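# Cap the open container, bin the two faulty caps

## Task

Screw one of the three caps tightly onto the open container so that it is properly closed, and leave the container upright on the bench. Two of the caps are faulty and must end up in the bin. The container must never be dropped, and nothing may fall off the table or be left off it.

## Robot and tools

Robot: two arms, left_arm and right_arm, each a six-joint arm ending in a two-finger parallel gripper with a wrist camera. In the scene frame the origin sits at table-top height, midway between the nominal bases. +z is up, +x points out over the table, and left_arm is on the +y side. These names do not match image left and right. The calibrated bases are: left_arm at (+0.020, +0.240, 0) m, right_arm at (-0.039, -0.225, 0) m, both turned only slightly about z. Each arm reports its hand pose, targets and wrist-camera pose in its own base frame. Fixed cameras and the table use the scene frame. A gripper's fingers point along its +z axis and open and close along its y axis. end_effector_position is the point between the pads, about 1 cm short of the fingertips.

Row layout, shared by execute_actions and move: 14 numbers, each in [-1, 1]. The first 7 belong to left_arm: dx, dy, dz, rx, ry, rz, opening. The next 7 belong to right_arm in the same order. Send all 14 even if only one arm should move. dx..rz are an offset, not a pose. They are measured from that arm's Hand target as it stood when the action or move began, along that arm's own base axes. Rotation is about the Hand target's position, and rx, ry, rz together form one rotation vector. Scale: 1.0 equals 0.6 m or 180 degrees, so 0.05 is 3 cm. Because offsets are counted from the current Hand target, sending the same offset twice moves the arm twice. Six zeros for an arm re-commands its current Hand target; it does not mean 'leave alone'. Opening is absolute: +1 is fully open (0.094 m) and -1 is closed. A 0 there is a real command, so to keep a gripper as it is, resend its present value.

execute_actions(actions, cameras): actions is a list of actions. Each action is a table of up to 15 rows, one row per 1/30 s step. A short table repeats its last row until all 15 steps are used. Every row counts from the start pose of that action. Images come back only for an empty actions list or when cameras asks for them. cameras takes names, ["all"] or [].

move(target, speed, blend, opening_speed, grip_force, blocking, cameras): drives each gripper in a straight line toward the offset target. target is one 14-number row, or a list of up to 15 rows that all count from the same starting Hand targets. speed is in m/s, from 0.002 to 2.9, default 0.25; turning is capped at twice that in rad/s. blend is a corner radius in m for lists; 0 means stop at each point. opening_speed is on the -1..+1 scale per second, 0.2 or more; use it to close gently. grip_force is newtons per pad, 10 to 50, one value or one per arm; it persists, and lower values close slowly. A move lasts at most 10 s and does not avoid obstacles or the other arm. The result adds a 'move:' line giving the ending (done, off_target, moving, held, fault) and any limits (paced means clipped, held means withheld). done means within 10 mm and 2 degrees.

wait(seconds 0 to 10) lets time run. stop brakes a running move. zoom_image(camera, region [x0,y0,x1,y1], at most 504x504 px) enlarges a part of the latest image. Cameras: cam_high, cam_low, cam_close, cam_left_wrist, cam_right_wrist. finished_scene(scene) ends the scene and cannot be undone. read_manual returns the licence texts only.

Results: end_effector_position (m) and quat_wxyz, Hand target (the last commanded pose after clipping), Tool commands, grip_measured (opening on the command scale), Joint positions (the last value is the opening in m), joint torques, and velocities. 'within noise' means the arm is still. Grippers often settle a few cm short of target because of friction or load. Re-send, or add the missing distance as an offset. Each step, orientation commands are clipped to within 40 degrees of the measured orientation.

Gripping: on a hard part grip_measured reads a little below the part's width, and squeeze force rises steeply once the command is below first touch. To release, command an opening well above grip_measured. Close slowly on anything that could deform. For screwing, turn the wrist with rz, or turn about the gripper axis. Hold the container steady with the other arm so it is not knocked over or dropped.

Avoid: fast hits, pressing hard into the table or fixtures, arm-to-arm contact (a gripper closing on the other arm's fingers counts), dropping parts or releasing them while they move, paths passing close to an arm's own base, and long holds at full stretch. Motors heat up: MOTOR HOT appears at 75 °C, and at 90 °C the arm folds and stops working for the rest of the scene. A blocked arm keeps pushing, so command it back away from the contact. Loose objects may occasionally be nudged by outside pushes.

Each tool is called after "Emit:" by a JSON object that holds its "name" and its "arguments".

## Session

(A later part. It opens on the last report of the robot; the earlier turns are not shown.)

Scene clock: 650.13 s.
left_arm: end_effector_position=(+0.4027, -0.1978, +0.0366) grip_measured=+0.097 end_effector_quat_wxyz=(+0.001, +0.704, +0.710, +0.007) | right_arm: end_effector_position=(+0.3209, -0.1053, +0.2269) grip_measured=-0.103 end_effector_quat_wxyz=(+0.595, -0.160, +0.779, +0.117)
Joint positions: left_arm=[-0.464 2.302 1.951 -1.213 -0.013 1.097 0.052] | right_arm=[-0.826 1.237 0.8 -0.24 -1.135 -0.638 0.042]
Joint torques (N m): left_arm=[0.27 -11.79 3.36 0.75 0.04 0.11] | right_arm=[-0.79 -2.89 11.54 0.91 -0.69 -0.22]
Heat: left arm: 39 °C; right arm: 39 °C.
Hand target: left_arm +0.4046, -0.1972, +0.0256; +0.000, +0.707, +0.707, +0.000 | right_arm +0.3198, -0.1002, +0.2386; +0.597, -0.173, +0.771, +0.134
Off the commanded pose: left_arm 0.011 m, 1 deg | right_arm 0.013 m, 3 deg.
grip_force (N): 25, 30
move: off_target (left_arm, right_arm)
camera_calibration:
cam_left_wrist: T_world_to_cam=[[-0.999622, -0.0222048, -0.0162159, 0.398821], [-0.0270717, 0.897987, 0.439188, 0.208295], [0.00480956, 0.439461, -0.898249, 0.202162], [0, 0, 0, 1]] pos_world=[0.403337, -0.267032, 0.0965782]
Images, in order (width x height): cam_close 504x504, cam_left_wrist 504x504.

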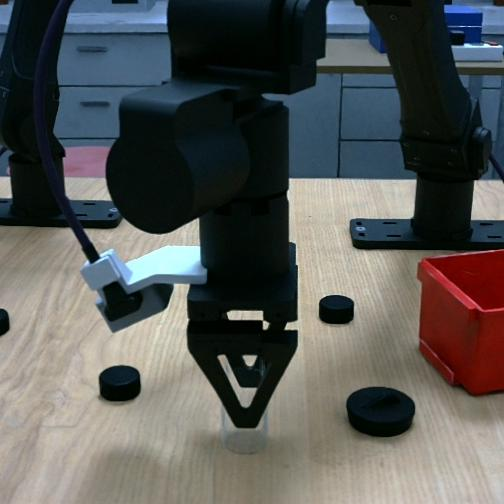

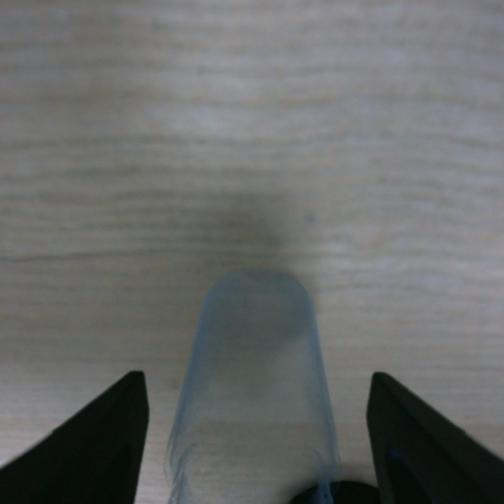

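Emit:
{"name": "move", "arguments": {"target": [[-0.002,0,0.165,0,0,0,0.1,0,0,0,0,0,0,-0.1]], "speed": 0.1, "grip_force": [30, 30], "cameras": ["cam_high","cam_close","cam_left_wrist"]}}

Scene clock: 652.27 s.
left_arm: end_effector_position=(+0.4026, -0.1978, +0.1247) grip_measured=+0.097 end_effector_quat_wxyz=(+0.009, +0.704, +0.710, +0.010) | right_arm: end_effector_position=(+0.3209, -0.1053, +0.2269) grip_measured=-0.103 end_effector_quat_wxyz=(+0.595, -0.160, +0.779, +0.117)
Joint positions: left_arm=[-0.464 2.315 2.324 -1.558 -0.013 1.097 0.052] | right_arm=[-0.826 1.237 0.8 -0.24 -1.135 -0.638 0.042]
Joint torques (N m): left_arm=[0.17 -11.73 6.22 0.37 0.04 0.1] | right_arm=[-0.55 -3 11.56 0.85 -0.69 -0.21]
Heat: left arm: 39 °C; right arm: 39 °C.
Hand target: left_arm +0.4034, -0.1972, +0.1246; +0.000, +0.707, +0.707, +0.000 | right_arm +0.3198, -0.1002, +0.2386; +0.597, -0.173, +0.771, +0.134
Off the commanded pose: left_arm 0.001 m, 2 deg | right_arm 0.013 m, 3 deg.
joint sent to its limit (left arm) — joint 4 (wrist pitch), lower limit. The joint targets are off in position, not in orientation.
grip_force (N): 30, 30
move: off_target (right_arm)
camera_calibration:
cam_left_wrist: T_world_to_cam=[[-0.999305, -0.0223419, -0.0298369, 0.401775], [-0.0330598, 0.900983, 0.432592, 0.173505], [0.0172176, 0.433278, -0.901096, 0.275367], [0, 0, 0, 1]] pos_world=[0.402491, -0.266659, 0.185063]
Images, in order (width x height): cam_high 504x504, cam_close 504x504, cam_left_wrist 504x504.

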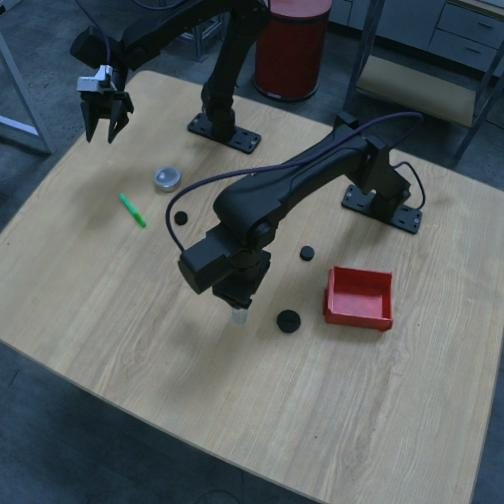

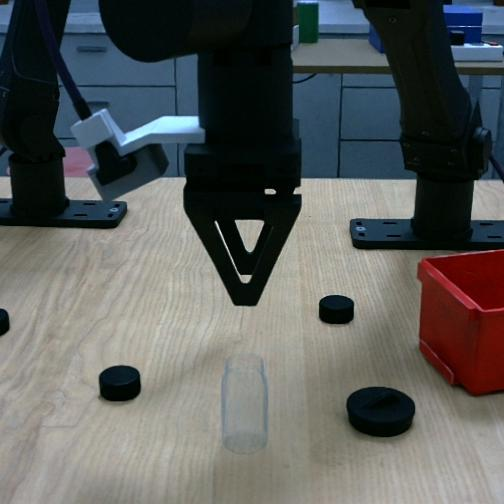

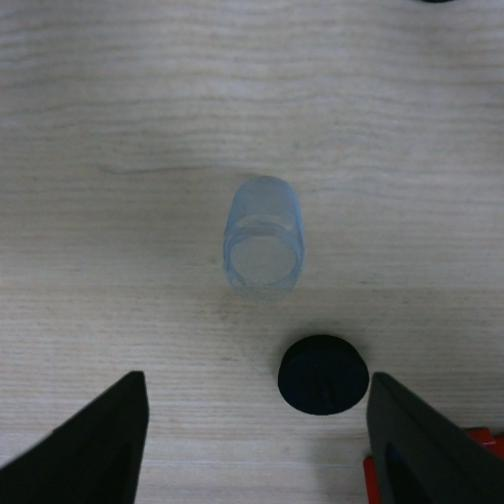

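Emit:
{"name": "zoom_image", "arguments": {"camera": "cam_close", "region": [200, 250, 300, 470]}}

Emit:
{"name": "zoom_image", "arguments": {"camera": "cam_left_wrist", "region": [180, 150, 340, 320]}}

Scaled by 2.291.

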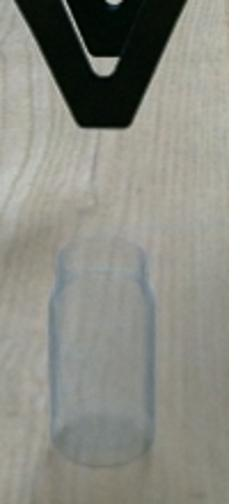

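Scaled by 2.965.

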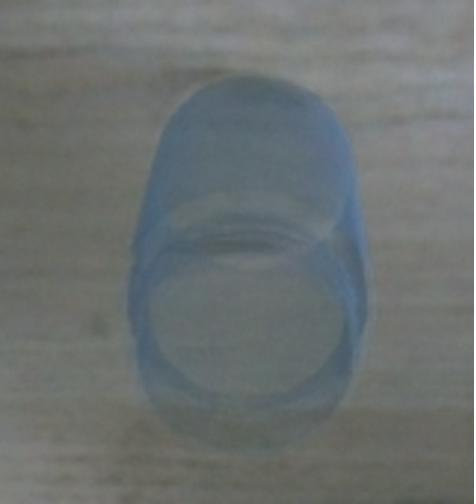

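Emit:
{"name": "move", "arguments": {"target": [[-0.1112,-0.1822,-0.041,0,0,0,0.1,0,0,0,0,0,0,-0.1],[-0.1023,-0.1722,-0.1,0,0,0,0.1,0,0,0,0,0,0,-0.1]], "speed": [0.15,0.06], "cameras": ["cam_close","cam_left_wrist"]}}

Scene clock: 659.00 s.
left_arm: end_effector_position=(+0.3369, -0.3007, +0.0654) grip_measured=+0.097 end_effector_quat_wxyz=(-0.009, +0.711, +0.703, +0.005) | right_arm: end_effector_position=(+0.3209, -0.1053, +0.2269) grip_measured=-0.103 end_effector_quat_wxyz=(+0.595, -0.160, +0.779, +0.117)
Joint positions: left_arm=[-0.736 2.342 2.134 -1.38 -0.012 0.846 0.052] | right_arm=[-0.826 1.237 0.8 -0.24 -1.135 -0.638 0.042]
Joint torques (N m): left_arm=[0.64 -13.87 3.34 0.72 0.03 0.03] | right_arm=[-0.62 -3.08 11.6 0.86 -0.68 -0.21]
Heat: left arm: 40 °C; right arm: 39 °C.
Hand target: left_arm +0.3420, -0.3005, +0.0646; +0.000, +0.707, +0.707, +0.000 | right_arm +0.3198, -0.1002, +0.2386; +0.597, -0.173, +0.771, +0.134
Off the commanded pose: left_arm 0.005 m, 1 deg | right_arm 0.013 m, 3 deg.
grip_force (N): 30, 30
move: off_target (right_arm)
camera_calibration:
cam_left_wrist: T_world_to_cam=[[-0.999997, -0.00218223, 0.00126565, 0.33624], [-0.00137919, 0.893014, 0.450026, 0.275459], [-0.00211231, 0.450023, -0.893014, 0.278713], [0, 0, 0, 1]] pos_world=[0.337208, -0.370683, 0.124505]
Images, in order (width x height): cam_close 504x504, cam_left_wrist 504x504.

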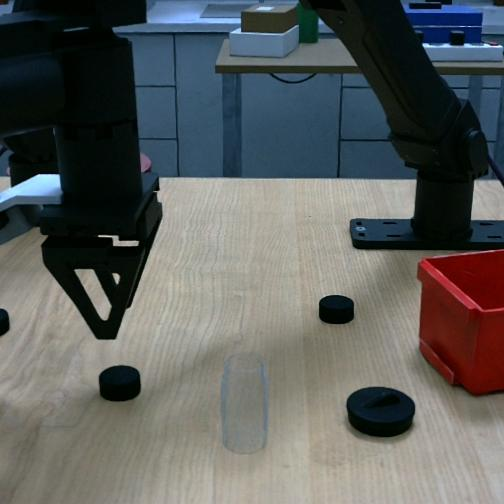

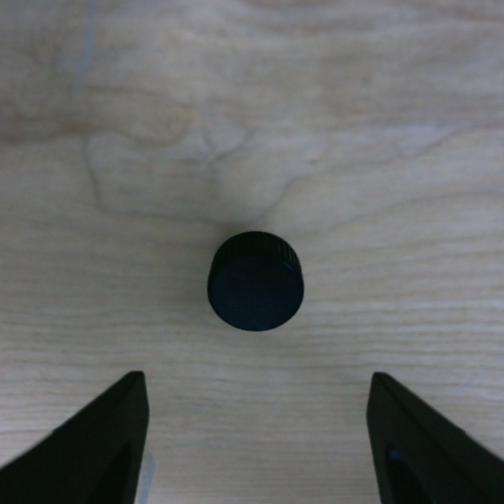

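Emit:
{"name": "move", "arguments": {"target": [[0.003,0.0067,-0.03,0,0,0,0.1,0,0,0,0,0,0,-0.1]], "speed": 0.05, "cameras": ["cam_close","cam_left_wrist"]}}

Scene clock: 660.80 s.
left_arm: end_effector_position=(+0.3387, -0.2967, +0.0453) grip_measured=+0.097 end_effector_quat_wxyz=(-0.011, +0.708, +0.707, +0.005) | right_arm: end_effector_position=(+0.3209, -0.1053, +0.2269) grip_measured=-0.103 end_effector_quat_wxyz=(+0.595, -0.160, +0.779, +0.117)
Joint positions: left_arm=[-0.726 2.342 2.054 -1.305 -0.012 0.846 0.052] | right_arm=[-0.826 1.237 0.8 -0.24 -1.135 -0.638 0.042]
Joint torques (N m): left_arm=[0.25 -14.31 3.3 0.71 0.08 0.06] | right_arm=[-0.61 -2.84 11.45 0.88 -0.74 -0.19]
Heat: left arm: 40 °C; right arm: 39 °C.
Hand target: left_arm +0.3438, -0.2965, +0.0466; +0.000, +0.707, +0.707, +0.000 | right_arm +0.3198, -0.1002, +0.2386; +0.597, -0.173, +0.771, +0.134
Off the commanded pose: left_arm 0.005 m, 1 deg | right_arm 0.013 m, 3 deg.
grip_force (N): 30, 30
move: off_target (right_arm)
camera_calibration:
cam_left_wrist: T_world_to_cam=[[-0.999925, -0.0113335, 0.00468249, 0.335204], [-0.00798485, 0.891565, 0.452822, 0.282615], [-0.00930683, 0.452751, -0.891589, 0.262179], [0, 0, 0, 1]] pos_world=[0.339876, -0.366872, 0.104212]
Images, in order (width x height): cam_close 504x504, cam_left_wrist 504x504.

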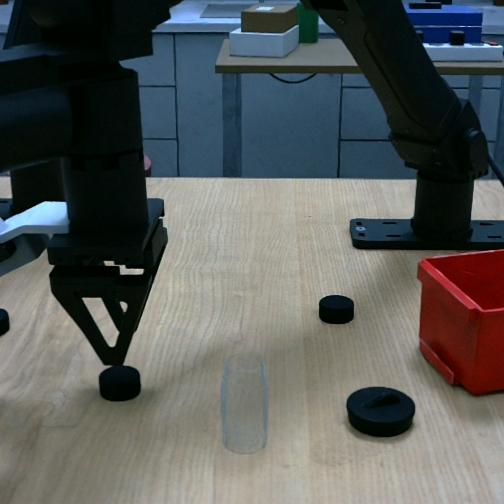

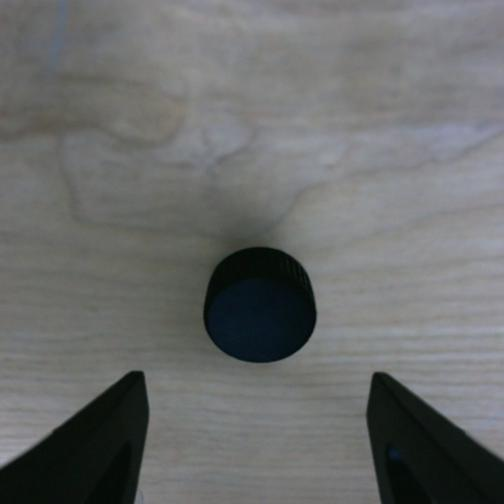

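Emit:
{"name": "move", "arguments": {"target": [[0,0,-0.045,0,0,0,0.1,0,0,0,0,0,0,-0.1]], "speed": 0.05}}

Scene clock: 662.30 s.
left_arm: end_effector_position=(+0.3392, -0.2972, +0.0233) grip_measured=+0.097 end_effector_quat_wxyz=(-0.006, +0.708, +0.707, +0.005) | right_arm: end_effector_position=(+0.3209, -0.1053, +0.2269) grip_measured=-0.103 end_effector_quat_wxyz=(+0.595, -0.160, +0.779, +0.117)
Joint positions: left_arm=[-0.726 2.342 1.967 -1.207 -0.012 0.846 0.052] | right_arm=[-0.826 1.237 0.8 -0.24 -1.135 -0.638 0.042]
Joint torques (N m): left_arm=[0.62 -13.35 3.29 0.74 0.03 0.06] | right_arm=[-0.64 -2.81 11.54 0.89 -0.74 -0.17]
Heat: left arm: 40 °C; right arm: 39 °C.
Hand target: left_arm +0.3438, -0.2965, +0.0196; +0.000, +0.707, +0.707, +0.000 | right_arm +0.3198, -0.1002, +0.2386; +0.597, -0.173, +0.771, +0.134
Off the commanded pose: left_arm 0.006 m, 1 deg | right_arm 0.013 m, 3 deg.
grip_force (N): 30, 30
move: off_target (right_arm)

Emit:
{"name": "move", "arguments": {"target": [[0,0,-0.0158,0,0,0,0.1,0,0,0,0,0,0,-0.1]], "speed": 0.04, "cameras": ["cam_close","cam_left_wrist"]}}

Scene clock: 663.53 s.
left_arm: end_effector_position=(+0.3396, -0.2975, +0.0168) grip_measured=+0.097 end_effector_quat_wxyz=(-0.003, +0.708, +0.707, +0.006) | right_arm: end_effector_position=(+0.3209, -0.1053, +0.2269) grip_measured=-0.103 end_effector_quat_wxyz=(+0.595, -0.160, +0.779, +0.117)
Joint positions: left_arm=[-0.726 2.342 1.941 -1.175 -0.012 0.846 0.052] | right_arm=[-0.826 1.237 0.8 -0.24 -1.135 -0.638 0.042]
Joint torques (N m): left_arm=[0.64 -12.82 3.28 0.73 0.03 0.06] | right_arm=[-0.55 -3.03 11.62 0.85 -0.69 -0.15]
Heat: left arm: 40 °C; right arm: 39 °C.
Hand target: left_arm +0.3438, -0.2965, +0.0101; +0.000, +0.707, +0.707, +0.000 | right_arm +0.3198, -0.1002, +0.2386; +0.597, -0.173, +0.771, +0.134
Off the commanded pose: left_arm 0.008 m, 1 deg | right_arm 0.013 m, 3 deg.
grip_force (N): 30, 30
move: off_target (right_arm)
camera_calibration:
cam_left_wrist: T_world_to_cam=[[-0.999904, -0.0113781, -0.00784593, 0.336417], [-0.0136757, 0.896602, 0.442626, 0.299862], [0.00199844, 0.442692, -0.896672, 0.230379], [0, 0, 0, 1]] pos_world=[0.340025, -0.367016, 0.0764868]
Images, in order (width x height): cam_close 504x504, cam_left_wrist 504x504.

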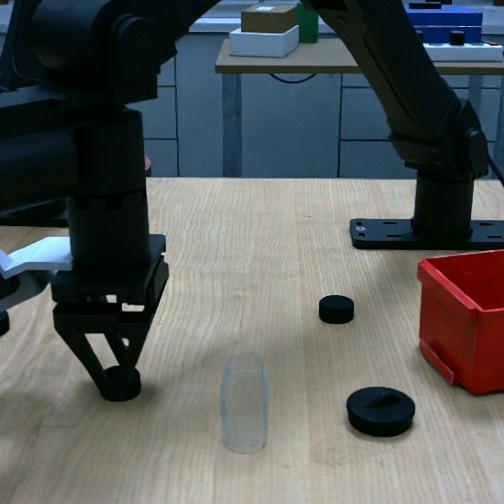

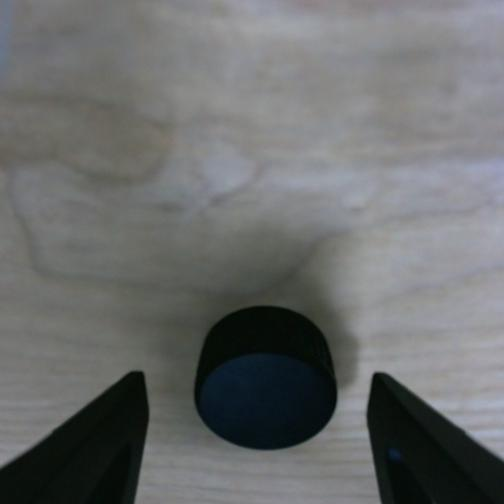

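Emit:
{"name": "move", "arguments": {"target": [-0.0025,0,0,0,0,0,-0.45,0,0,0,0,0,0,-0.1], "speed": 0.04, "opening_speed": 0.6, "grip_force": [30, 30], "cameras": ["cam_close","cam_left_wrist"]}}

Scene clock: 665.43 s.
left_arm: end_effector_position=(+0.3385, -0.2966, +0.0149) grip_measured=-0.342 end_effector_quat_wxyz=(-0.005, +0.708, +0.707, +0.005) | right_arm: end_effector_position=(+0.3209, -0.1053, +0.2269) grip_measured=-0.103 end_effector_quat_wxyz=(+0.595, -0.160, +0.779, +0.117)
Joint positions: left_arm=[-0.726 2.342 1.933 -1.171 -0.012 0.846 0.031] | right_arm=[-0.826 1.237 0.8 -0.24 -1.135 -0.638 0.042]
Joint torques (N m): left_arm=[0.46 -13.16 3.25 0.74 0.02 0.03] | right_arm=[-0.61 -2.88 11.55 0.91 -0.67 -0.22]
Heat: left arm: 40 °C; right arm: 39 °C.
Hand target: left_arm +0.3423, -0.2965, +0.0101; +0.000, +0.707, +0.707, +0.000 | right_arm +0.3198, -0.1002, +0.2386; +0.597, -0.173, +0.771, +0.134
Off the commanded pose: left_arm 0.006 m, 1 deg | right_arm 0.013 m, 3 deg.
grip_force (N): 30, 30
move: off_target (right_arm)
camera_calibration:
cam_left_wrist: T_world_to_cam=[[-0.999925, -0.0113956, -0.00443757, 0.335242], [-0.0121792, 0.895225, 0.445447, 0.298961], [-0.00110349, 0.445468, -0.895297, 0.230066], [0, 0, 0, 1]] pos_world=[0.339112, -0.366304, 0.0742936]
Images, in order (width x height): cam_close 504x504, cam_left_wrist 504x504.

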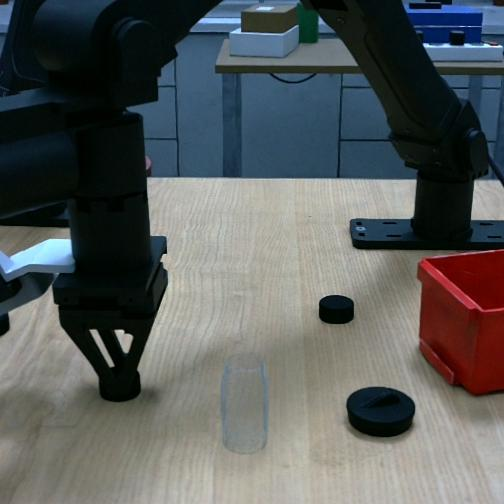

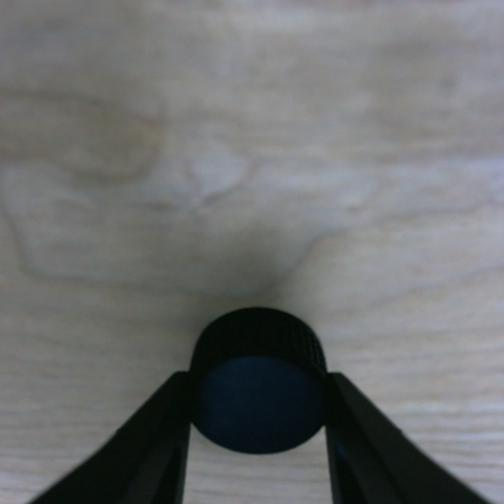

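Emit:
{"name": "move", "arguments": {"target": [[0,0,0.06,0,0,0,-0.45,0,0,0,0,0,0,-0.1]], "speed": 0.08}}

Scene clock: 667.03 s.
left_arm: end_effector_position=(+0.3354, -0.2938, +0.0296) grip_measured=-0.342 end_effector_quat_wxyz=(-0.018, +0.708, +0.706, +0.005) | right_arm: end_effector_position=(+0.3209, -0.1053, +0.2269) grip_measured=-0.103 end_effector_quat_wxyz=(+0.595, -0.160, +0.779, +0.117)
Joint positions: left_arm=[-0.726 2.342 1.991 -1.254 -0.012 0.846 0.031] | right_arm=[-0.826 1.237 0.8 -0.24 -1.135 -0.638 0.042]
Joint torques (N m): left_arm=[0.42 -14.91 6.8 0.31 0.03 0.03] | right_arm=[-0.51 -2.89 11.47 0.91 -0.68 -0.2]
Heat: left arm: 40 °C; right arm: 39 °C.
Hand target: left_arm +0.3423, -0.2965, +0.0461; +0.000, +0.707, +0.707, +0.000 | right_arm +0.3198, -0.1002, +0.2386; +0.597, -0.173, +0.771, +0.134
Off the commanded pose: left_arm 0.018 m, 2 deg | right_arm 0.013 m, 3 deg.
grip_force (N): 30, 30
move: off_target (left_arm, right_arm)

Emit:
{"name": "move", "arguments": {"target": [[0,0,0.12,0,0,0,-0.45,0,0,0,0,0,0,-0.1],[0.101,0.152,0.12,0,0,0,-0.45,0,0,0,0,0,0,-0.1],[0.1053,0.1658,0.1,0,0,0,-0.45,0,0,0,0,0,0,-0.1]], "speed": [0.12,0.12,0.06], "blend": [0.02,0,0], "cameras": ["cam_close","cam_left_wrist"]}}

Scene clock: 671.90 s.
left_arm: end_effector_position=(+0.4009, -0.1987, +0.1072) grip_measured=-0.342 end_effector_quat_wxyz=(-0.009, +0.705, +0.709, +0.003) | right_arm: end_effector_position=(+0.3209, -0.1053, +0.2269) grip_measured=-0.103 end_effector_quat_wxyz=(+0.595, -0.160, +0.779, +0.117)
Joint positions: left_arm=[-0.467 2.342 2.301 -1.544 -0.012 1.099 0.031] | right_arm=[-0.826 1.237 0.8 -0.24 -1.135 -0.638 0.042]
Joint torques (N m): left_arm=[0.36 -13.63 3.22 0.7 0.03 0.1] | right_arm=[-0.77 -2.84 11.56 0.79 -0.65 -0.24]
Heat: left arm: 40 °C; right arm: 39 °C.
Hand target: left_arm +0.4055, -0.1970, +0.1061; +0.000, +0.707, +0.707, +0.000 | right_arm +0.3198, -0.1002, +0.2386; +0.597, -0.173, +0.771, +0.134
Off the commanded pose: left_arm 0.005 m, 1 deg | right_arm 0.013 m, 3 deg.
grip_force (N): 30, 30
move: off_target (right_arm)
camera_calibration:
cam_left_wrist: T_world_to_cam=[[-0.99984, -0.0175177, 0.00354512, 0.39711], [-0.0140854, 0.894408, 0.44703, 0.171387], [-0.0110017, 0.446909, -0.894512, 0.273357], [0, 0, 0, 1]] pos_world=[0.402468, -0.268499, 0.166499]
Images, in order (width x height): cam_close 504x504, cam_left_wrist 504x504.

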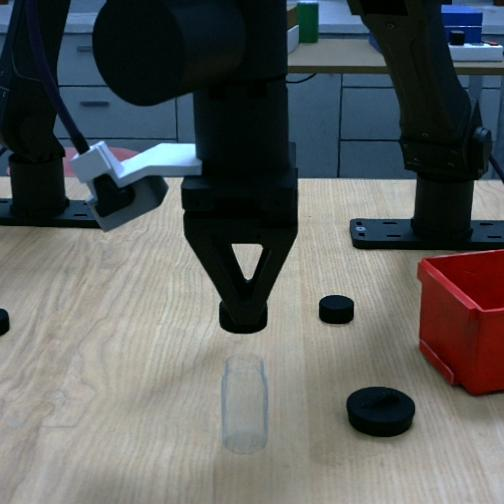

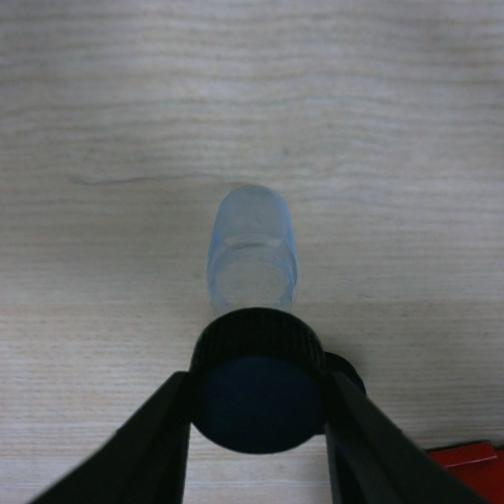

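Emit:
{"name": "zoom_image", "arguments": {"camera": "cam_close", "region": [190, 280, 300, 460]}}

Emit:
{"name": "zoom_image", "arguments": {"camera": "cam_left_wrist", "region": [170, 170, 350, 470]}}

Scaled by 2.800.

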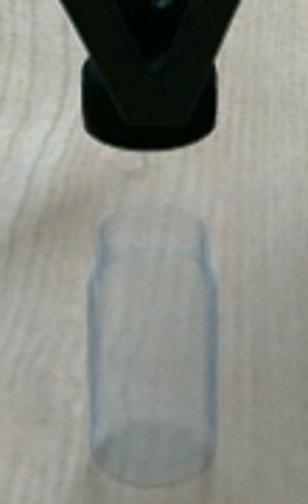

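Scaled by 1.680.

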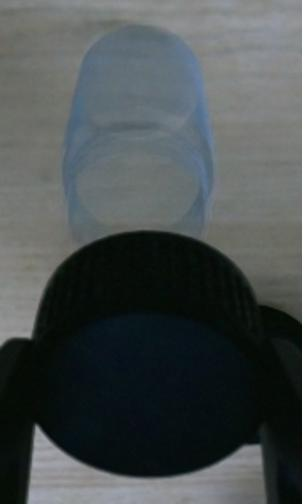

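Emit:
{"name": "move", "arguments": {"target": [[0.0015,0,-0.028,0,0,0,-0.45,0,0,0,0,0,0,-0.1]], "speed": 0.04, "cameras": ["cam_close","cam_left_wrist"]}}

Scene clock: 673.40 s.
left_arm: end_effector_position=(+0.4018, -0.1992, +0.0863) grip_measured=-0.342 end_effector_quat_wxyz=(-0.013, +0.705, +0.709, +0.002) | right_arm: end_effector_position=(+0.3209, -0.1053, +0.2269) grip_measured=-0.103 end_effector_quat_wxyz=(+0.595, -0.160, +0.779, +0.117)
Joint positions: left_arm=[-0.467 2.342 2.217 -1.469 -0.012 1.099 0.031] | right_arm=[-0.826 1.237 0.8 -0.24 -1.135 -0.638 0.042]
Joint torques (N m): left_arm=[0.65 -14.58 3.21 0.69 0.03 0.11] | right_arm=[-0.58 -2.99 11.58 0.86 -0.66 -0.2]
Heat: left arm: 40 °C; right arm: 39 °C.
Hand target: left_arm +0.4064, -0.1970, +0.0893; +0.000, +0.707, +0.707, +0.000 | right_arm +0.3198, -0.1002, +0.2386; +0.597, -0.173, +0.771, +0.134
Off the commanded pose: left_arm 0.006 m, 2 deg | right_arm 0.013 m, 3 deg.
grip_force (N): 30, 30
move: off_target (right_arm)
camera_calibration:
cam_left_wrist: T_world_to_cam=[[-0.999778, -0.0175259, 0.0116551, 0.397436], [-0.0103907, 0.892552, 0.450824, 0.178948], [-0.0183039, 0.450603, -0.892537, 0.258382], [0, 0, 0, 1]] pos_world=[0.403936, -0.269183, 0.145309]
Images, in order (width x height): cam_close 504x504, cam_left_wrist 504x504.

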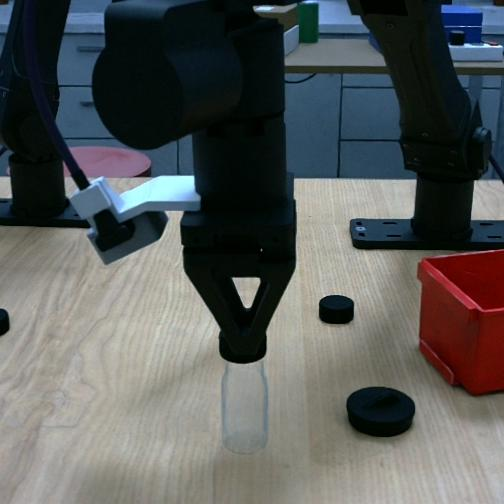

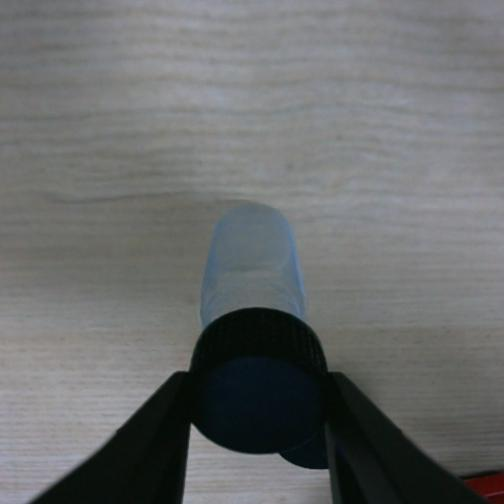

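Emit:
{"name": "zoom_image", "arguments": {"camera": "cam_close", "region": [190, 300, 300, 460]}}

Emit:
{"name": "zoom_image", "arguments": {"camera": "cam_left_wrist", "region": [170, 190, 350, 470]}}

Scaled by 3.150.

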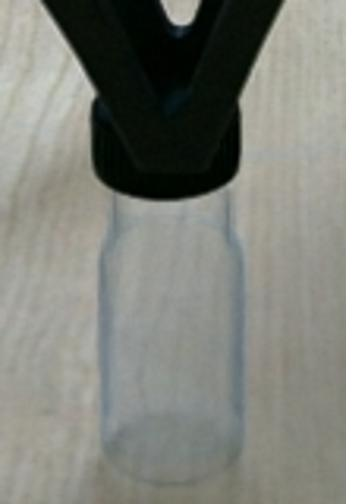

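Scaled by 1.800.

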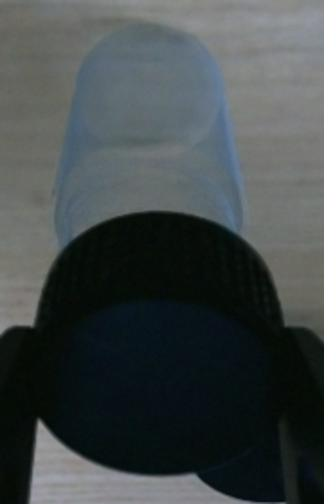

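Emit:
{"name": "move", "arguments": {"target": [[-0.0042,-0.0108,0.035,-0.0045,-0.0033,0,-0.45,0,0,0,0,0,0,-0.1],[0.0020,0.0022,0.025,-0.0045,-0.0033,0,-0.45,0,0,0,0,0,0,-0.1],[0.0020,0.0022,-0.003,-0.0045,-0.0033,0,-0.45,0,0,0,0,0,0,-0.1]], "speed": [0.08,0.06,0.04], "cameras": ["cam_close","cam_left_wrist"]}}

Scene clock: 676.17 s.
left_arm: end_effector_position=(+0.4027, -0.1935, +0.0792) grip_measured=-0.342 end_effector_quat_wxyz=(-0.017, +0.703, +0.711, +0.000) | right_arm: end_effector_position=(+0.3209, -0.1053, +0.2269) grip_measured=-0.103 end_effector_quat_wxyz=(+0.595, -0.160, +0.779, +0.117)
Joint positions: left_arm=[-0.455 2.339 2.183 -1.446 -0.012 1.105 0.031] | right_arm=[-0.826 1.237 0.8 -0.24 -1.135 -0.638 0.042]
Joint torques (N m): left_arm=[0.65 -15.99 2.77 0.78 0.1 0.11] | right_arm=[-0.61 -3 11.52 0.84 -0.73 -0.19]
Heat: left arm: 41 °C; right arm: 40 °C.
Hand target: left_arm +0.4076, -0.1957, +0.0875; +0.009, +0.707, +0.707, -0.001 | right_arm +0.3198, -0.1002, +0.2386; +0.597, -0.173, +0.771, +0.134
Off the commanded pose: left_arm 0.010 m, 3 deg | right_arm 0.013 m, 3 deg.
grip_force (N): 30, 30
move: off_target (left_arm, right_arm)
camera_calibration:
cam_left_wrist: T_world_to_cam=[[-0.999547, -0.0237011, 0.0185689, 0.396603], [-0.0126969, 0.891009, 0.453808, 0.177496], [-0.0273008, 0.453366, -0.890906, 0.253485], [0, 0, 0, 1]] pos_world=[0.405597, -0.263672, 0.137918]
Images, in order (width x height): cam_close 504x504, cam_left_wrist 504x504.

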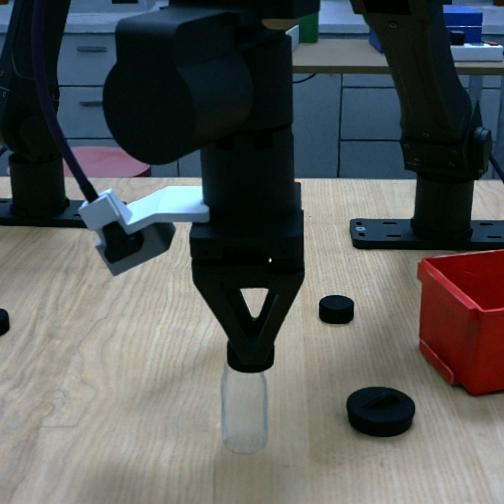

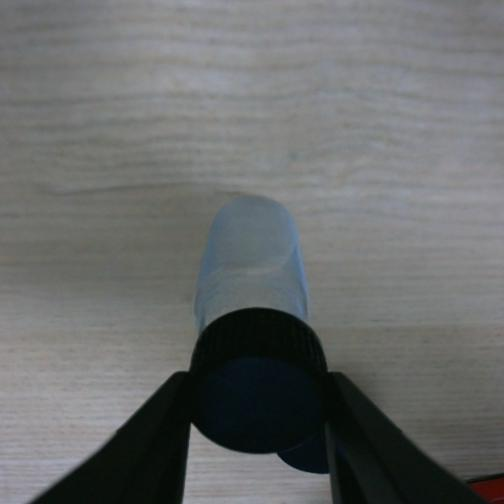

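Emit:
{"name": "move", "arguments": {"target": [[0,0,0.035,0,0,0,-0.45,0,0,0,0,0,0,-0.1]], "speed": 0.05, "cameras": ["cam_close"]}}

Scene clock: 677.60 s.
left_arm: end_effector_position=(+0.4037, -0.1963, +0.0914) grip_measured=-0.342 end_effector_quat_wxyz=(-0.010, +0.705, +0.709, +0.003) | right_arm: end_effector_position=(+0.3209, -0.1053, +0.2269) grip_measured=-0.103 end_effector_quat_wxyz=(+0.595, -0.160, +0.779, +0.117)
Joint positions: left_arm=[-0.459 2.339 2.232 -1.481 -0.012 1.105 0.031] | right_arm=[-0.826 1.237 0.8 -0.24 -1.135 -0.638 0.042]
Joint torques (N m): left_arm=[0.7 -14.83 6.82 0.27 0.11 0.11] | right_arm=[-0.72 -2.99 11.67 0.85 -0.71 -0.18]
Heat: left arm: 41 °C; right arm: 40 °C.
Hand target: left_arm +0.4076, -0.1957, +0.1085; +0.009, +0.707, +0.707, -0.001 | right_arm +0.3198, -0.1002, +0.2386; +0.597, -0.173, +0.771, +0.134
Off the commanded pose: left_arm 0.018 m, 2 deg | right_arm 0.013 m, 3 deg.
grip_force (N): 30, 30
move: off_target (left_arm, right_arm)
Images, in order (width x height): cam_close 504x504.

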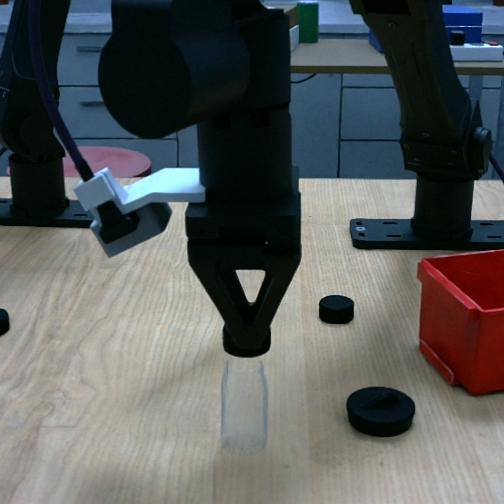

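Emit:
{"name": "zoom_image", "arguments": {"camera": "cam_close", "region": [190, 300, 300, 460]}}

Scaled by 3.150.

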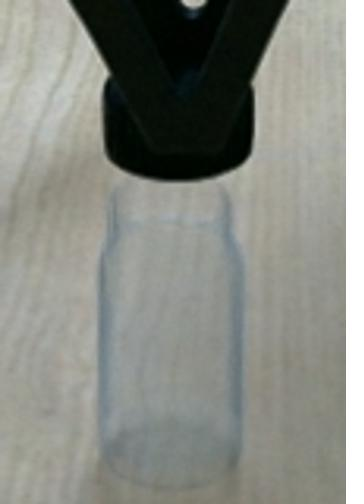

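Emit:
{"name": "move", "arguments": {"target": [[-0.0062,-0.0140,0.01,0.002,0.0015,0,-0.45,0,0,0,0,0,0,-0.1],[-0.0003,-0.0013,0.0,0.002,0.0015,0,-0.45,0,0,0,0,0,0,-0.1]], "speed": [0.06,0.06], "cameras": ["cam_close","cam_left_wrist"]}}

Scene clock: 680.23 s.
left_arm: end_effector_position=(+0.4048, -0.1984, +0.1074) grip_measured=-0.342 end_effector_quat_wxyz=(-0.001, +0.706, +0.708, +0.006) | right_arm: end_effector_position=(+0.3209, -0.1053, +0.2269) grip_measured=-0.103 end_effector_quat_wxyz=(+0.595, -0.160, +0.779, +0.117)
Joint positions: left_arm=[-0.462 2.339 2.297 -1.527 -0.012 1.105 0.031] | right_arm=[-0.826 1.237 0.8 -0.24 -1.135 -0.638 0.042]
Joint torques (N m): left_arm=[0.7 -13.55 4.04 0.58 0.07 0.08] | right_arm=[-0.69 -2.85 11.52 0.83 -0.7 -0.24]
Heat: left arm: 42 °C; right arm: 40 °C.
Hand target: left_arm +0.4074, -0.1965, +0.1085; +0.005, +0.707, +0.707, -0.001 | right_arm +0.3198, -0.1002, +0.2386; +0.597, -0.173, +0.771, +0.134
Off the commanded pose: left_arm 0.003 m, 1 deg | right_arm 0.013 m, 3 deg.
grip_force (N): 30, 30
move: off_target (right_arm)
camera_calibration:
cam_left_wrist: T_world_to_cam=[[-0.999822, -0.0160155, -0.00998228, 0.402833], [-0.0187756, 0.897497, 0.44062, 0.174233], [0.0019023, 0.440729, -0.897638, 0.267292], [0, 0, 0, 1]] pos_world=[0.405525, -0.267726, 0.167182]
Images, in order (width x height): cam_close 504x504, cam_left_wrist 504x504.

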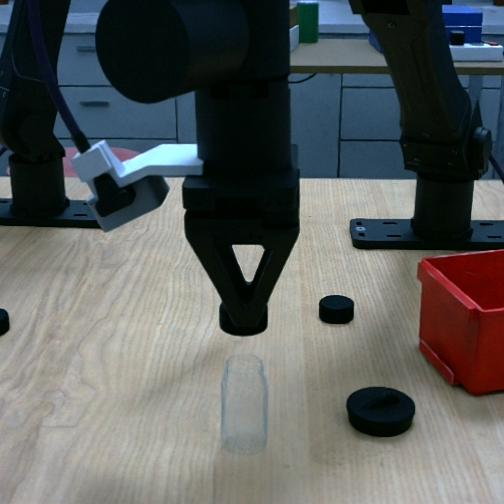

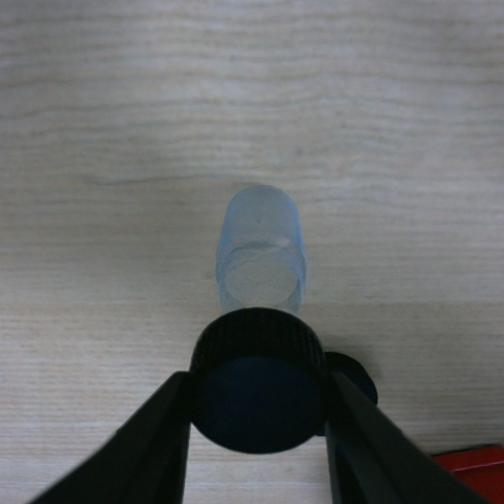

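Emit:
{"name": "zoom_image", "arguments": {"camera": "cam_close", "region": [190, 280, 300, 460]}}

Emit:
{"name": "zoom_image", "arguments": {"camera": "cam_left_wrist", "region": [170, 170, 350, 470]}}

Scaled by 2.800.

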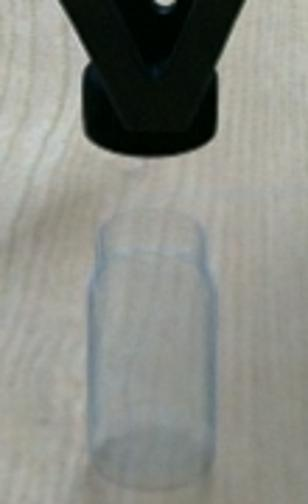

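Scaled by 1.680.

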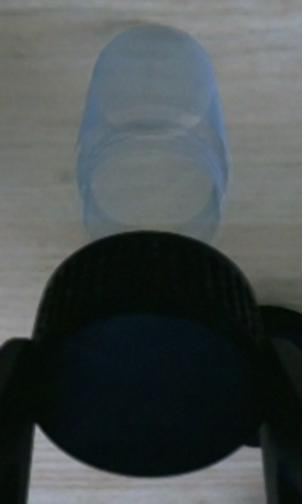

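Emit:
{"name": "move", "arguments": {"target": [[-0.0018,0.0008,-0.02,0,0,0,-0.45,0,0,0,0,0,0,-0.1]], "speed": 0.04, "cameras": ["cam_close","cam_left_wrist"]}}

Scene clock: 681.87 s.
left_arm: end_effector_position=(+0.4019, -0.1969, +0.0903) grip_measured=-0.342 end_effector_quat_wxyz=(-0.013, +0.706, +0.708, +0.002) | right_arm: end_effector_position=(+0.3209, -0.1053, +0.2269) grip_measured=-0.103 end_effector_quat_wxyz=(+0.595, -0.160, +0.779, +0.117)
Joint positions: left_arm=[-0.462 2.339 2.228 -1.483 -0.012 1.105 0.031] | right_arm=[-0.826 1.237 0.8 -0.24 -1.135 -0.638 0.042]
Joint torques (N m): left_arm=[0.64 -15.13 3.22 0.68 0.08 0.08] | right_arm=[-0.69 -2.91 11.54 0.83 -0.71 -0.2]
Heat: left arm: 42 °C; right arm: 40 °C.
Hand target: left_arm +0.4063, -0.1960, +0.0965; +0.005, +0.707, +0.707, -0.001 | right_arm +0.3198, -0.1002, +0.2386; +0.597, -0.173, +0.771, +0.134
Off the commanded pose: left_arm 0.008 m, 2 deg | right_arm 0.013 m, 3 deg.
grip_force (N): 30, 30
move: off_target (right_arm)
camera_calibration:
cam_left_wrist: T_world_to_cam=[[-0.999803, -0.0160048, 0.0117539, 0.397733], [-0.00899001, 0.892614, 0.450733, 0.174555], [-0.0177056, 0.450538, -0.892581, 0.260661], [0, 0, 0, 1]] pos_world=[0.403839, -0.266883, 0.149309]
Images, in order (width x height): cam_close 504x504, cam_left_wrist 504x504.

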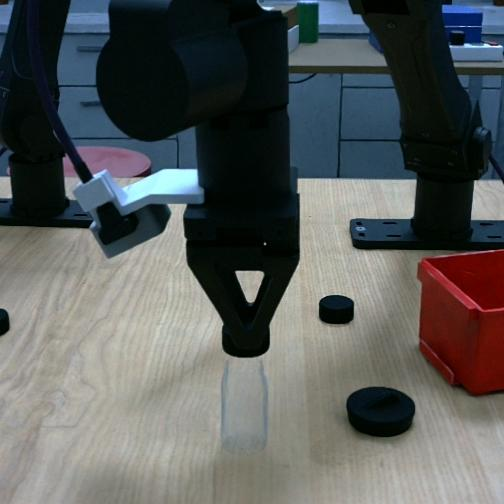

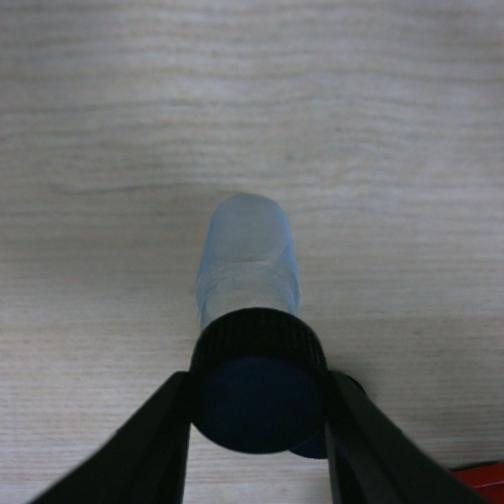

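Emit:
{"name": "zoom_image", "arguments": {"camera": "cam_close", "region": [190, 290, 300, 460]}}

Emit:
{"name": "zoom_image", "arguments": {"camera": "cam_left_wrist", "region": [170, 180, 350, 470]}}

Scaled by 2.965.

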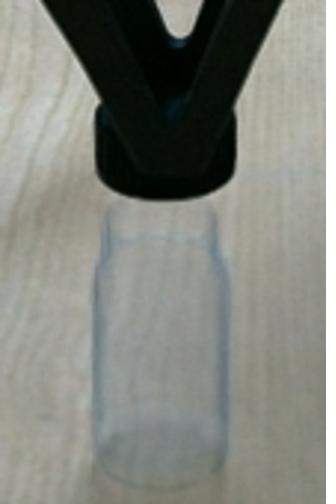

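Scaled by 1.738.

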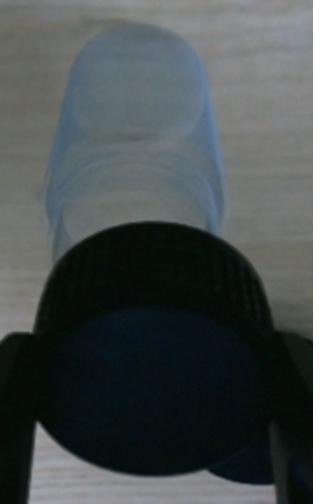

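Emit:
{"name": "move", "arguments": {"target": [[0.006,-0.0029,-0.002,-0.0064,-0.0048,0,-0.45,0,0,0,0,0,0,-0.1]], "speed": 0.04, "cameras": ["cam_close","cam_left_wrist"]}}

Scene clock: 683.40 s.
left_arm: end_effector_position=(+0.4061, -0.1967, +0.0848) grip_measured=-0.342 end_effector_quat_wxyz=(-0.007, +0.705, +0.709, +0.004) | right_arm: end_effector_position=(+0.3209, -0.1053, +0.2269) grip_measured=-0.103 end_effector_quat_wxyz=(+0.595, -0.160, +0.779, +0.117)
Joint positions: left_arm=[-0.458 2.339 2.206 -1.449 -0.012 1.107 0.031] | right_arm=[-0.826 1.237 0.8 -0.24 -1.135 -0.638 0.042]
Joint torques (N m): left_arm=[0.83 -16.03 3.26 0.7 0.18 0.1] | right_arm=[-0.75 -2.95 11.58 0.82 -0.68 -0.21]
Heat: left arm: 42 °C; right arm: 40 °C.
Hand target: left_arm +0.4099, -0.1977, +0.0953; +0.017, +0.707, +0.707, -0.003 | right_arm +0.3198, -0.1002, +0.2386; +0.597, -0.173, +0.771, +0.134
Off the commanded pose: left_arm 0.011 m, 3 deg | right_arm 0.013 m, 3 deg.
grip_force (N): 30, 30
move: off_target (left_arm, right_arm)
camera_calibration:
cam_left_wrist: T_world_to_cam=[[-0.999818, -0.0190802, 0.000888643, 0.40229], [-0.0166842, 0.89502, 0.445713, 0.180924], [-0.00929966, 0.445617, -0.895175, 0.251674], [0, 0, 0, 1]] pos_world=[0.407575, -0.266405, 0.144295]
Images, in order (width x height): cam_close 504x504, cam_left_wrist 504x504.

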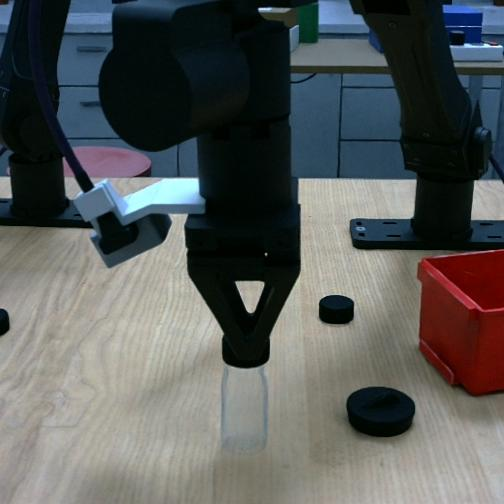

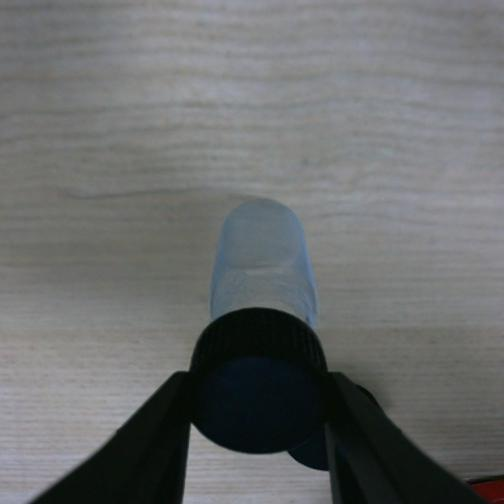

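Emit:
{"name": "zoom_image", "arguments": {"camera": "cam_close", "region": [190, 300, 300, 460]}}

Emit:
{"name": "zoom_image", "arguments": {"camera": "cam_left_wrist", "region": [170, 180, 350, 470]}}

Scaled by 3.150.

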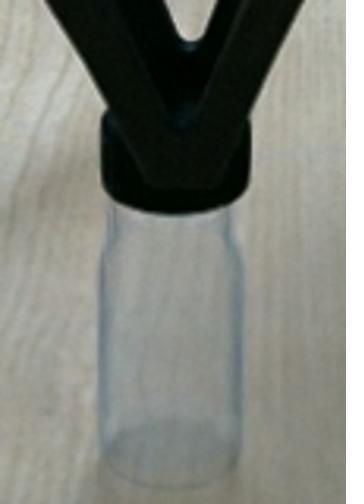

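Scaled by 1.738.

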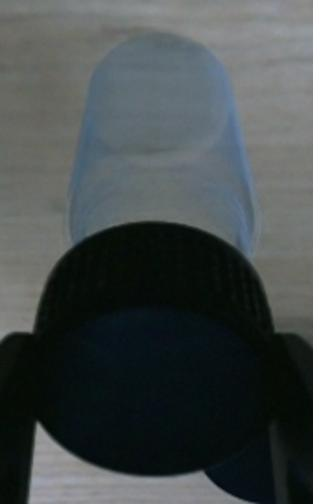

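Emit:
{"name": "move", "arguments": {"target": [[-0.0058,-0.0083,0.004,0,0,0,-0.45,0,0,0,0,0,0,-0.1]], "speed": 0.03, "cameras": ["cam_close","cam_left_wrist"]}}

Scene clock: 684.73 s.
left_arm: end_effector_position=(+0.4061, -0.1967, +0.0848) grip_measured=-0.342 end_effector_quat_wxyz=(-0.007, +0.705, +0.709, +0.004) | right_arm: end_effector_position=(+0.3209, -0.1053, +0.2269) grip_measured=-0.103 end_effector_quat_wxyz=(+0.595, -0.160, +0.779, +0.117)
Joint positions: left_arm=[-0.458 2.339 2.206 -1.449 -0.012 1.107 0.031] | right_arm=[-0.826 1.237 0.8 -0.24 -1.135 -0.638 0.042]
Joint torques (N m): left_arm=[-0.51 -16.42 3.36 0.65 0.18 -0.01] | right_arm=[-0.55 -2.93 11.63 0.84 -0.7 -0.21]
Heat: left arm: 42 °C; right arm: 40 °C.
Hand target: left_arm +0.4064, -0.2027, +0.0977; +0.017, +0.707, +0.707, -0.003 | right_arm +0.3198, -0.1002, +0.2386; +0.597, -0.173, +0.771, +0.134
Off the commanded pose: left_arm 0.014 m, 3 deg | right_arm 0.013 m, 3 deg.
grip_force (N): 30, 30
move: off_target (left_arm, right_arm)
camera_calibration:
cam_left_wrist: T_world_to_cam=[[-0.999818, -0.0190802, 0.000888643, 0.40229], [-0.0166842, 0.89502, 0.445713, 0.180924], [-0.00929966, 0.445617, -0.895175, 0.251674], [0, 0, 0, 1]] pos_world=[0.407575, -0.266405, 0.144295]
Images, in order (width x height): cam_close 504x504, cam_left_wrist 504x504.

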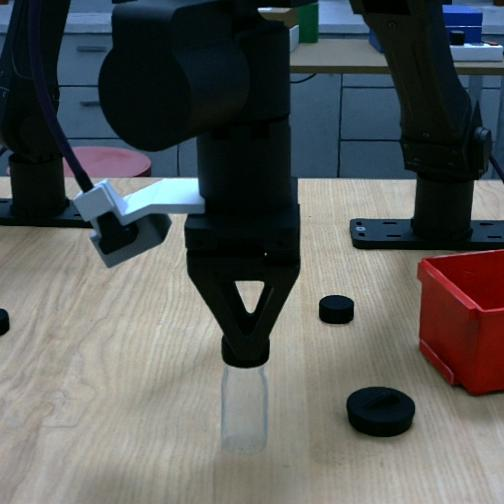

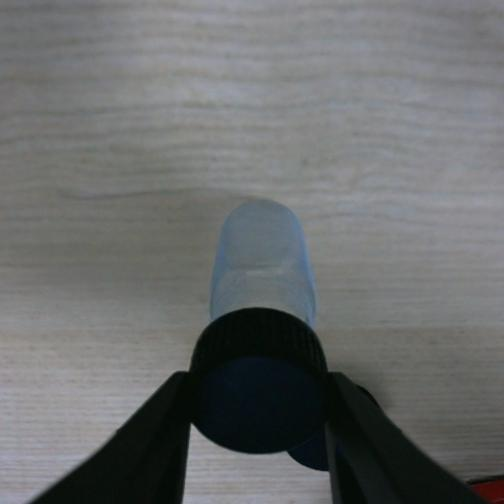

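Emit:
{"name": "move", "arguments": {"target": [[-0.0015,-0.0032,-0.004,0,0,0,-0.45,0,0,0,0,0,0,-0.1]], "speed": 0.03, "cameras": ["cam_close","cam_left_wrist"]}}

Scene clock: 685.97 s.
left_arm: end_effector_position=(+0.4044, -0.1981, +0.0825) grip_measured=-0.342 end_effector_quat_wxyz=(-0.009, +0.706, +0.708, +0.003) | right_arm: end_effector_position=(+0.3209, -0.1053, +0.2269) grip_measured=-0.103 end_effector_quat_wxyz=(+0.595, -0.160, +0.779, +0.117)
Joint positions: left_arm=[-0.462 2.339 2.197 -1.445 -0.012 1.107 0.031] | right_arm=[-0.826 1.237 0.8 -0.24 -1.135 -0.638 0.042]
Joint torques (N m): left_arm=[-0.61 -16.51 3.25 0.7 0.18 -0.06] | right_arm=[-0.75 -2.96 11.29 0.84 -0.7 -0.21]
Heat: left arm: 43 °C; right arm: 40 °C.
Hand target: left_arm +0.4055, -0.2046, +0.0953; +0.017, +0.707, +0.707, -0.003 | right_arm +0.3198, -0.1002, +0.2386; +0.597, -0.173, +0.771, +0.134
Off the commanded pose: left_arm 0.014 m, 3 deg | right_arm 0.013 m, 3 deg.
grip_force (N): 30, 30
move: off_target (left_arm, right_arm)
camera_calibration:
cam_left_wrist: T_world_to_cam=[[-0.999883, -0.0144363, 0.00496939, 0.401148], [-0.010686, 0.894191, 0.447559, 0.180512], [-0.0109047, 0.447453, -0.894241, 0.251144], [0, 0, 0, 1]] pos_world=[0.405769, -0.267996, 0.1418]
Images, in order (width x height): cam_close 504x504, cam_left_wrist 504x504.

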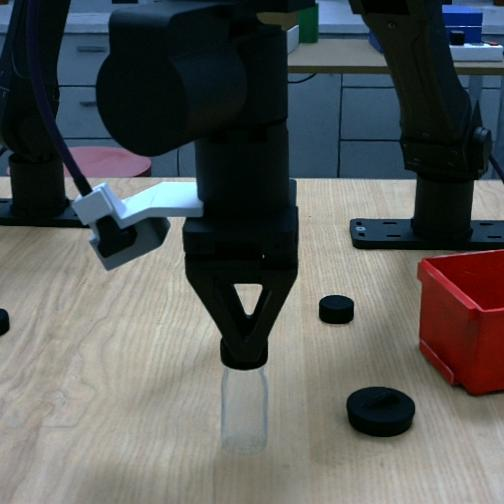

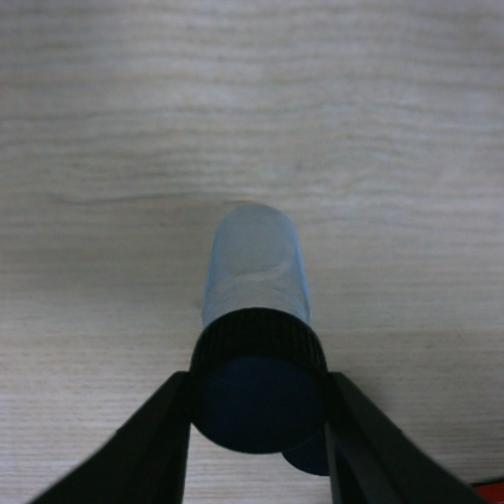

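Emit:
{"name": "zoom_image", "arguments": {"camera": "cam_close", "region": [190, 300, 300, 460]}}

Emit:
{"name": "zoom_image", "arguments": {"camera": "cam_left_wrist", "region": [170, 180, 350, 470]}}

Scaled by 3.150.

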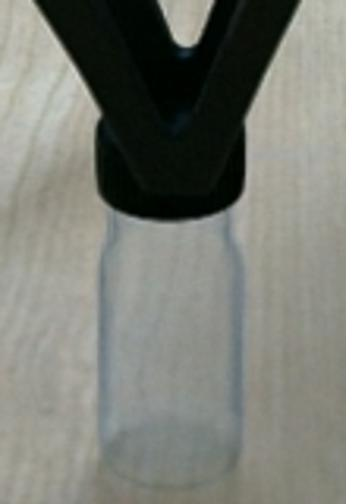

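Scaled by 1.738.

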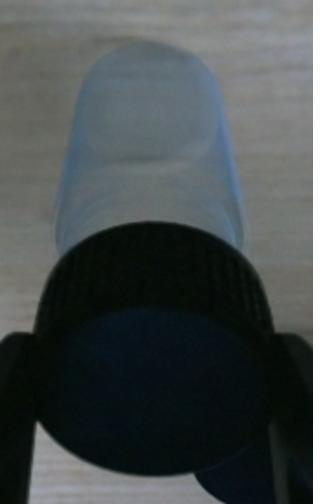

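Emit:
{"name": "move", "arguments": {"target": [[0.0015,-0.0007,-0.005,0,0,0,-0.45,0,0,0,0,0,0,-0.1]], "speed": 0.03}}

Scene clock: 688.67 s.
left_arm: end_effector_position=(+0.4052, -0.1986, +0.0810) grip_measured=-0.342 end_effector_quat_wxyz=(-0.008, +0.706, +0.708, +0.003) | right_arm: end_effector_position=(+0.3209, -0.1053, +0.2269) grip_measured=-0.103 end_effector_quat_wxyz=(+0.595, -0.160, +0.779, +0.117)
Joint positions: left_arm=[-0.462 2.339 2.191 -1.435 -0.012 1.107 0.031] | right_arm=[-0.826 1.237 0.8 -0.24 -1.135 -0.638 0.042]
Joint torques (N m): left_arm=[-0.59 -16.23 3.25 0.7 0.17 -0.06] | right_arm=[-0.66 -2.93 11.47 0.85 -0.69 -0.2]
Heat: left arm: 43 °C; right arm: 40 °C.
Hand target: left_arm +0.4064, -0.2051, +0.0923; +0.017, +0.707, +0.707, -0.003 | right_arm +0.3198, -0.1002, +0.2386; +0.597, -0.173, +0.771, +0.134
Off the commanded pose: left_arm 0.013 m, 3 deg | right_arm 0.013 m, 3 deg.
grip_force (N): 30, 30
move: off_target (left_arm, right_arm)


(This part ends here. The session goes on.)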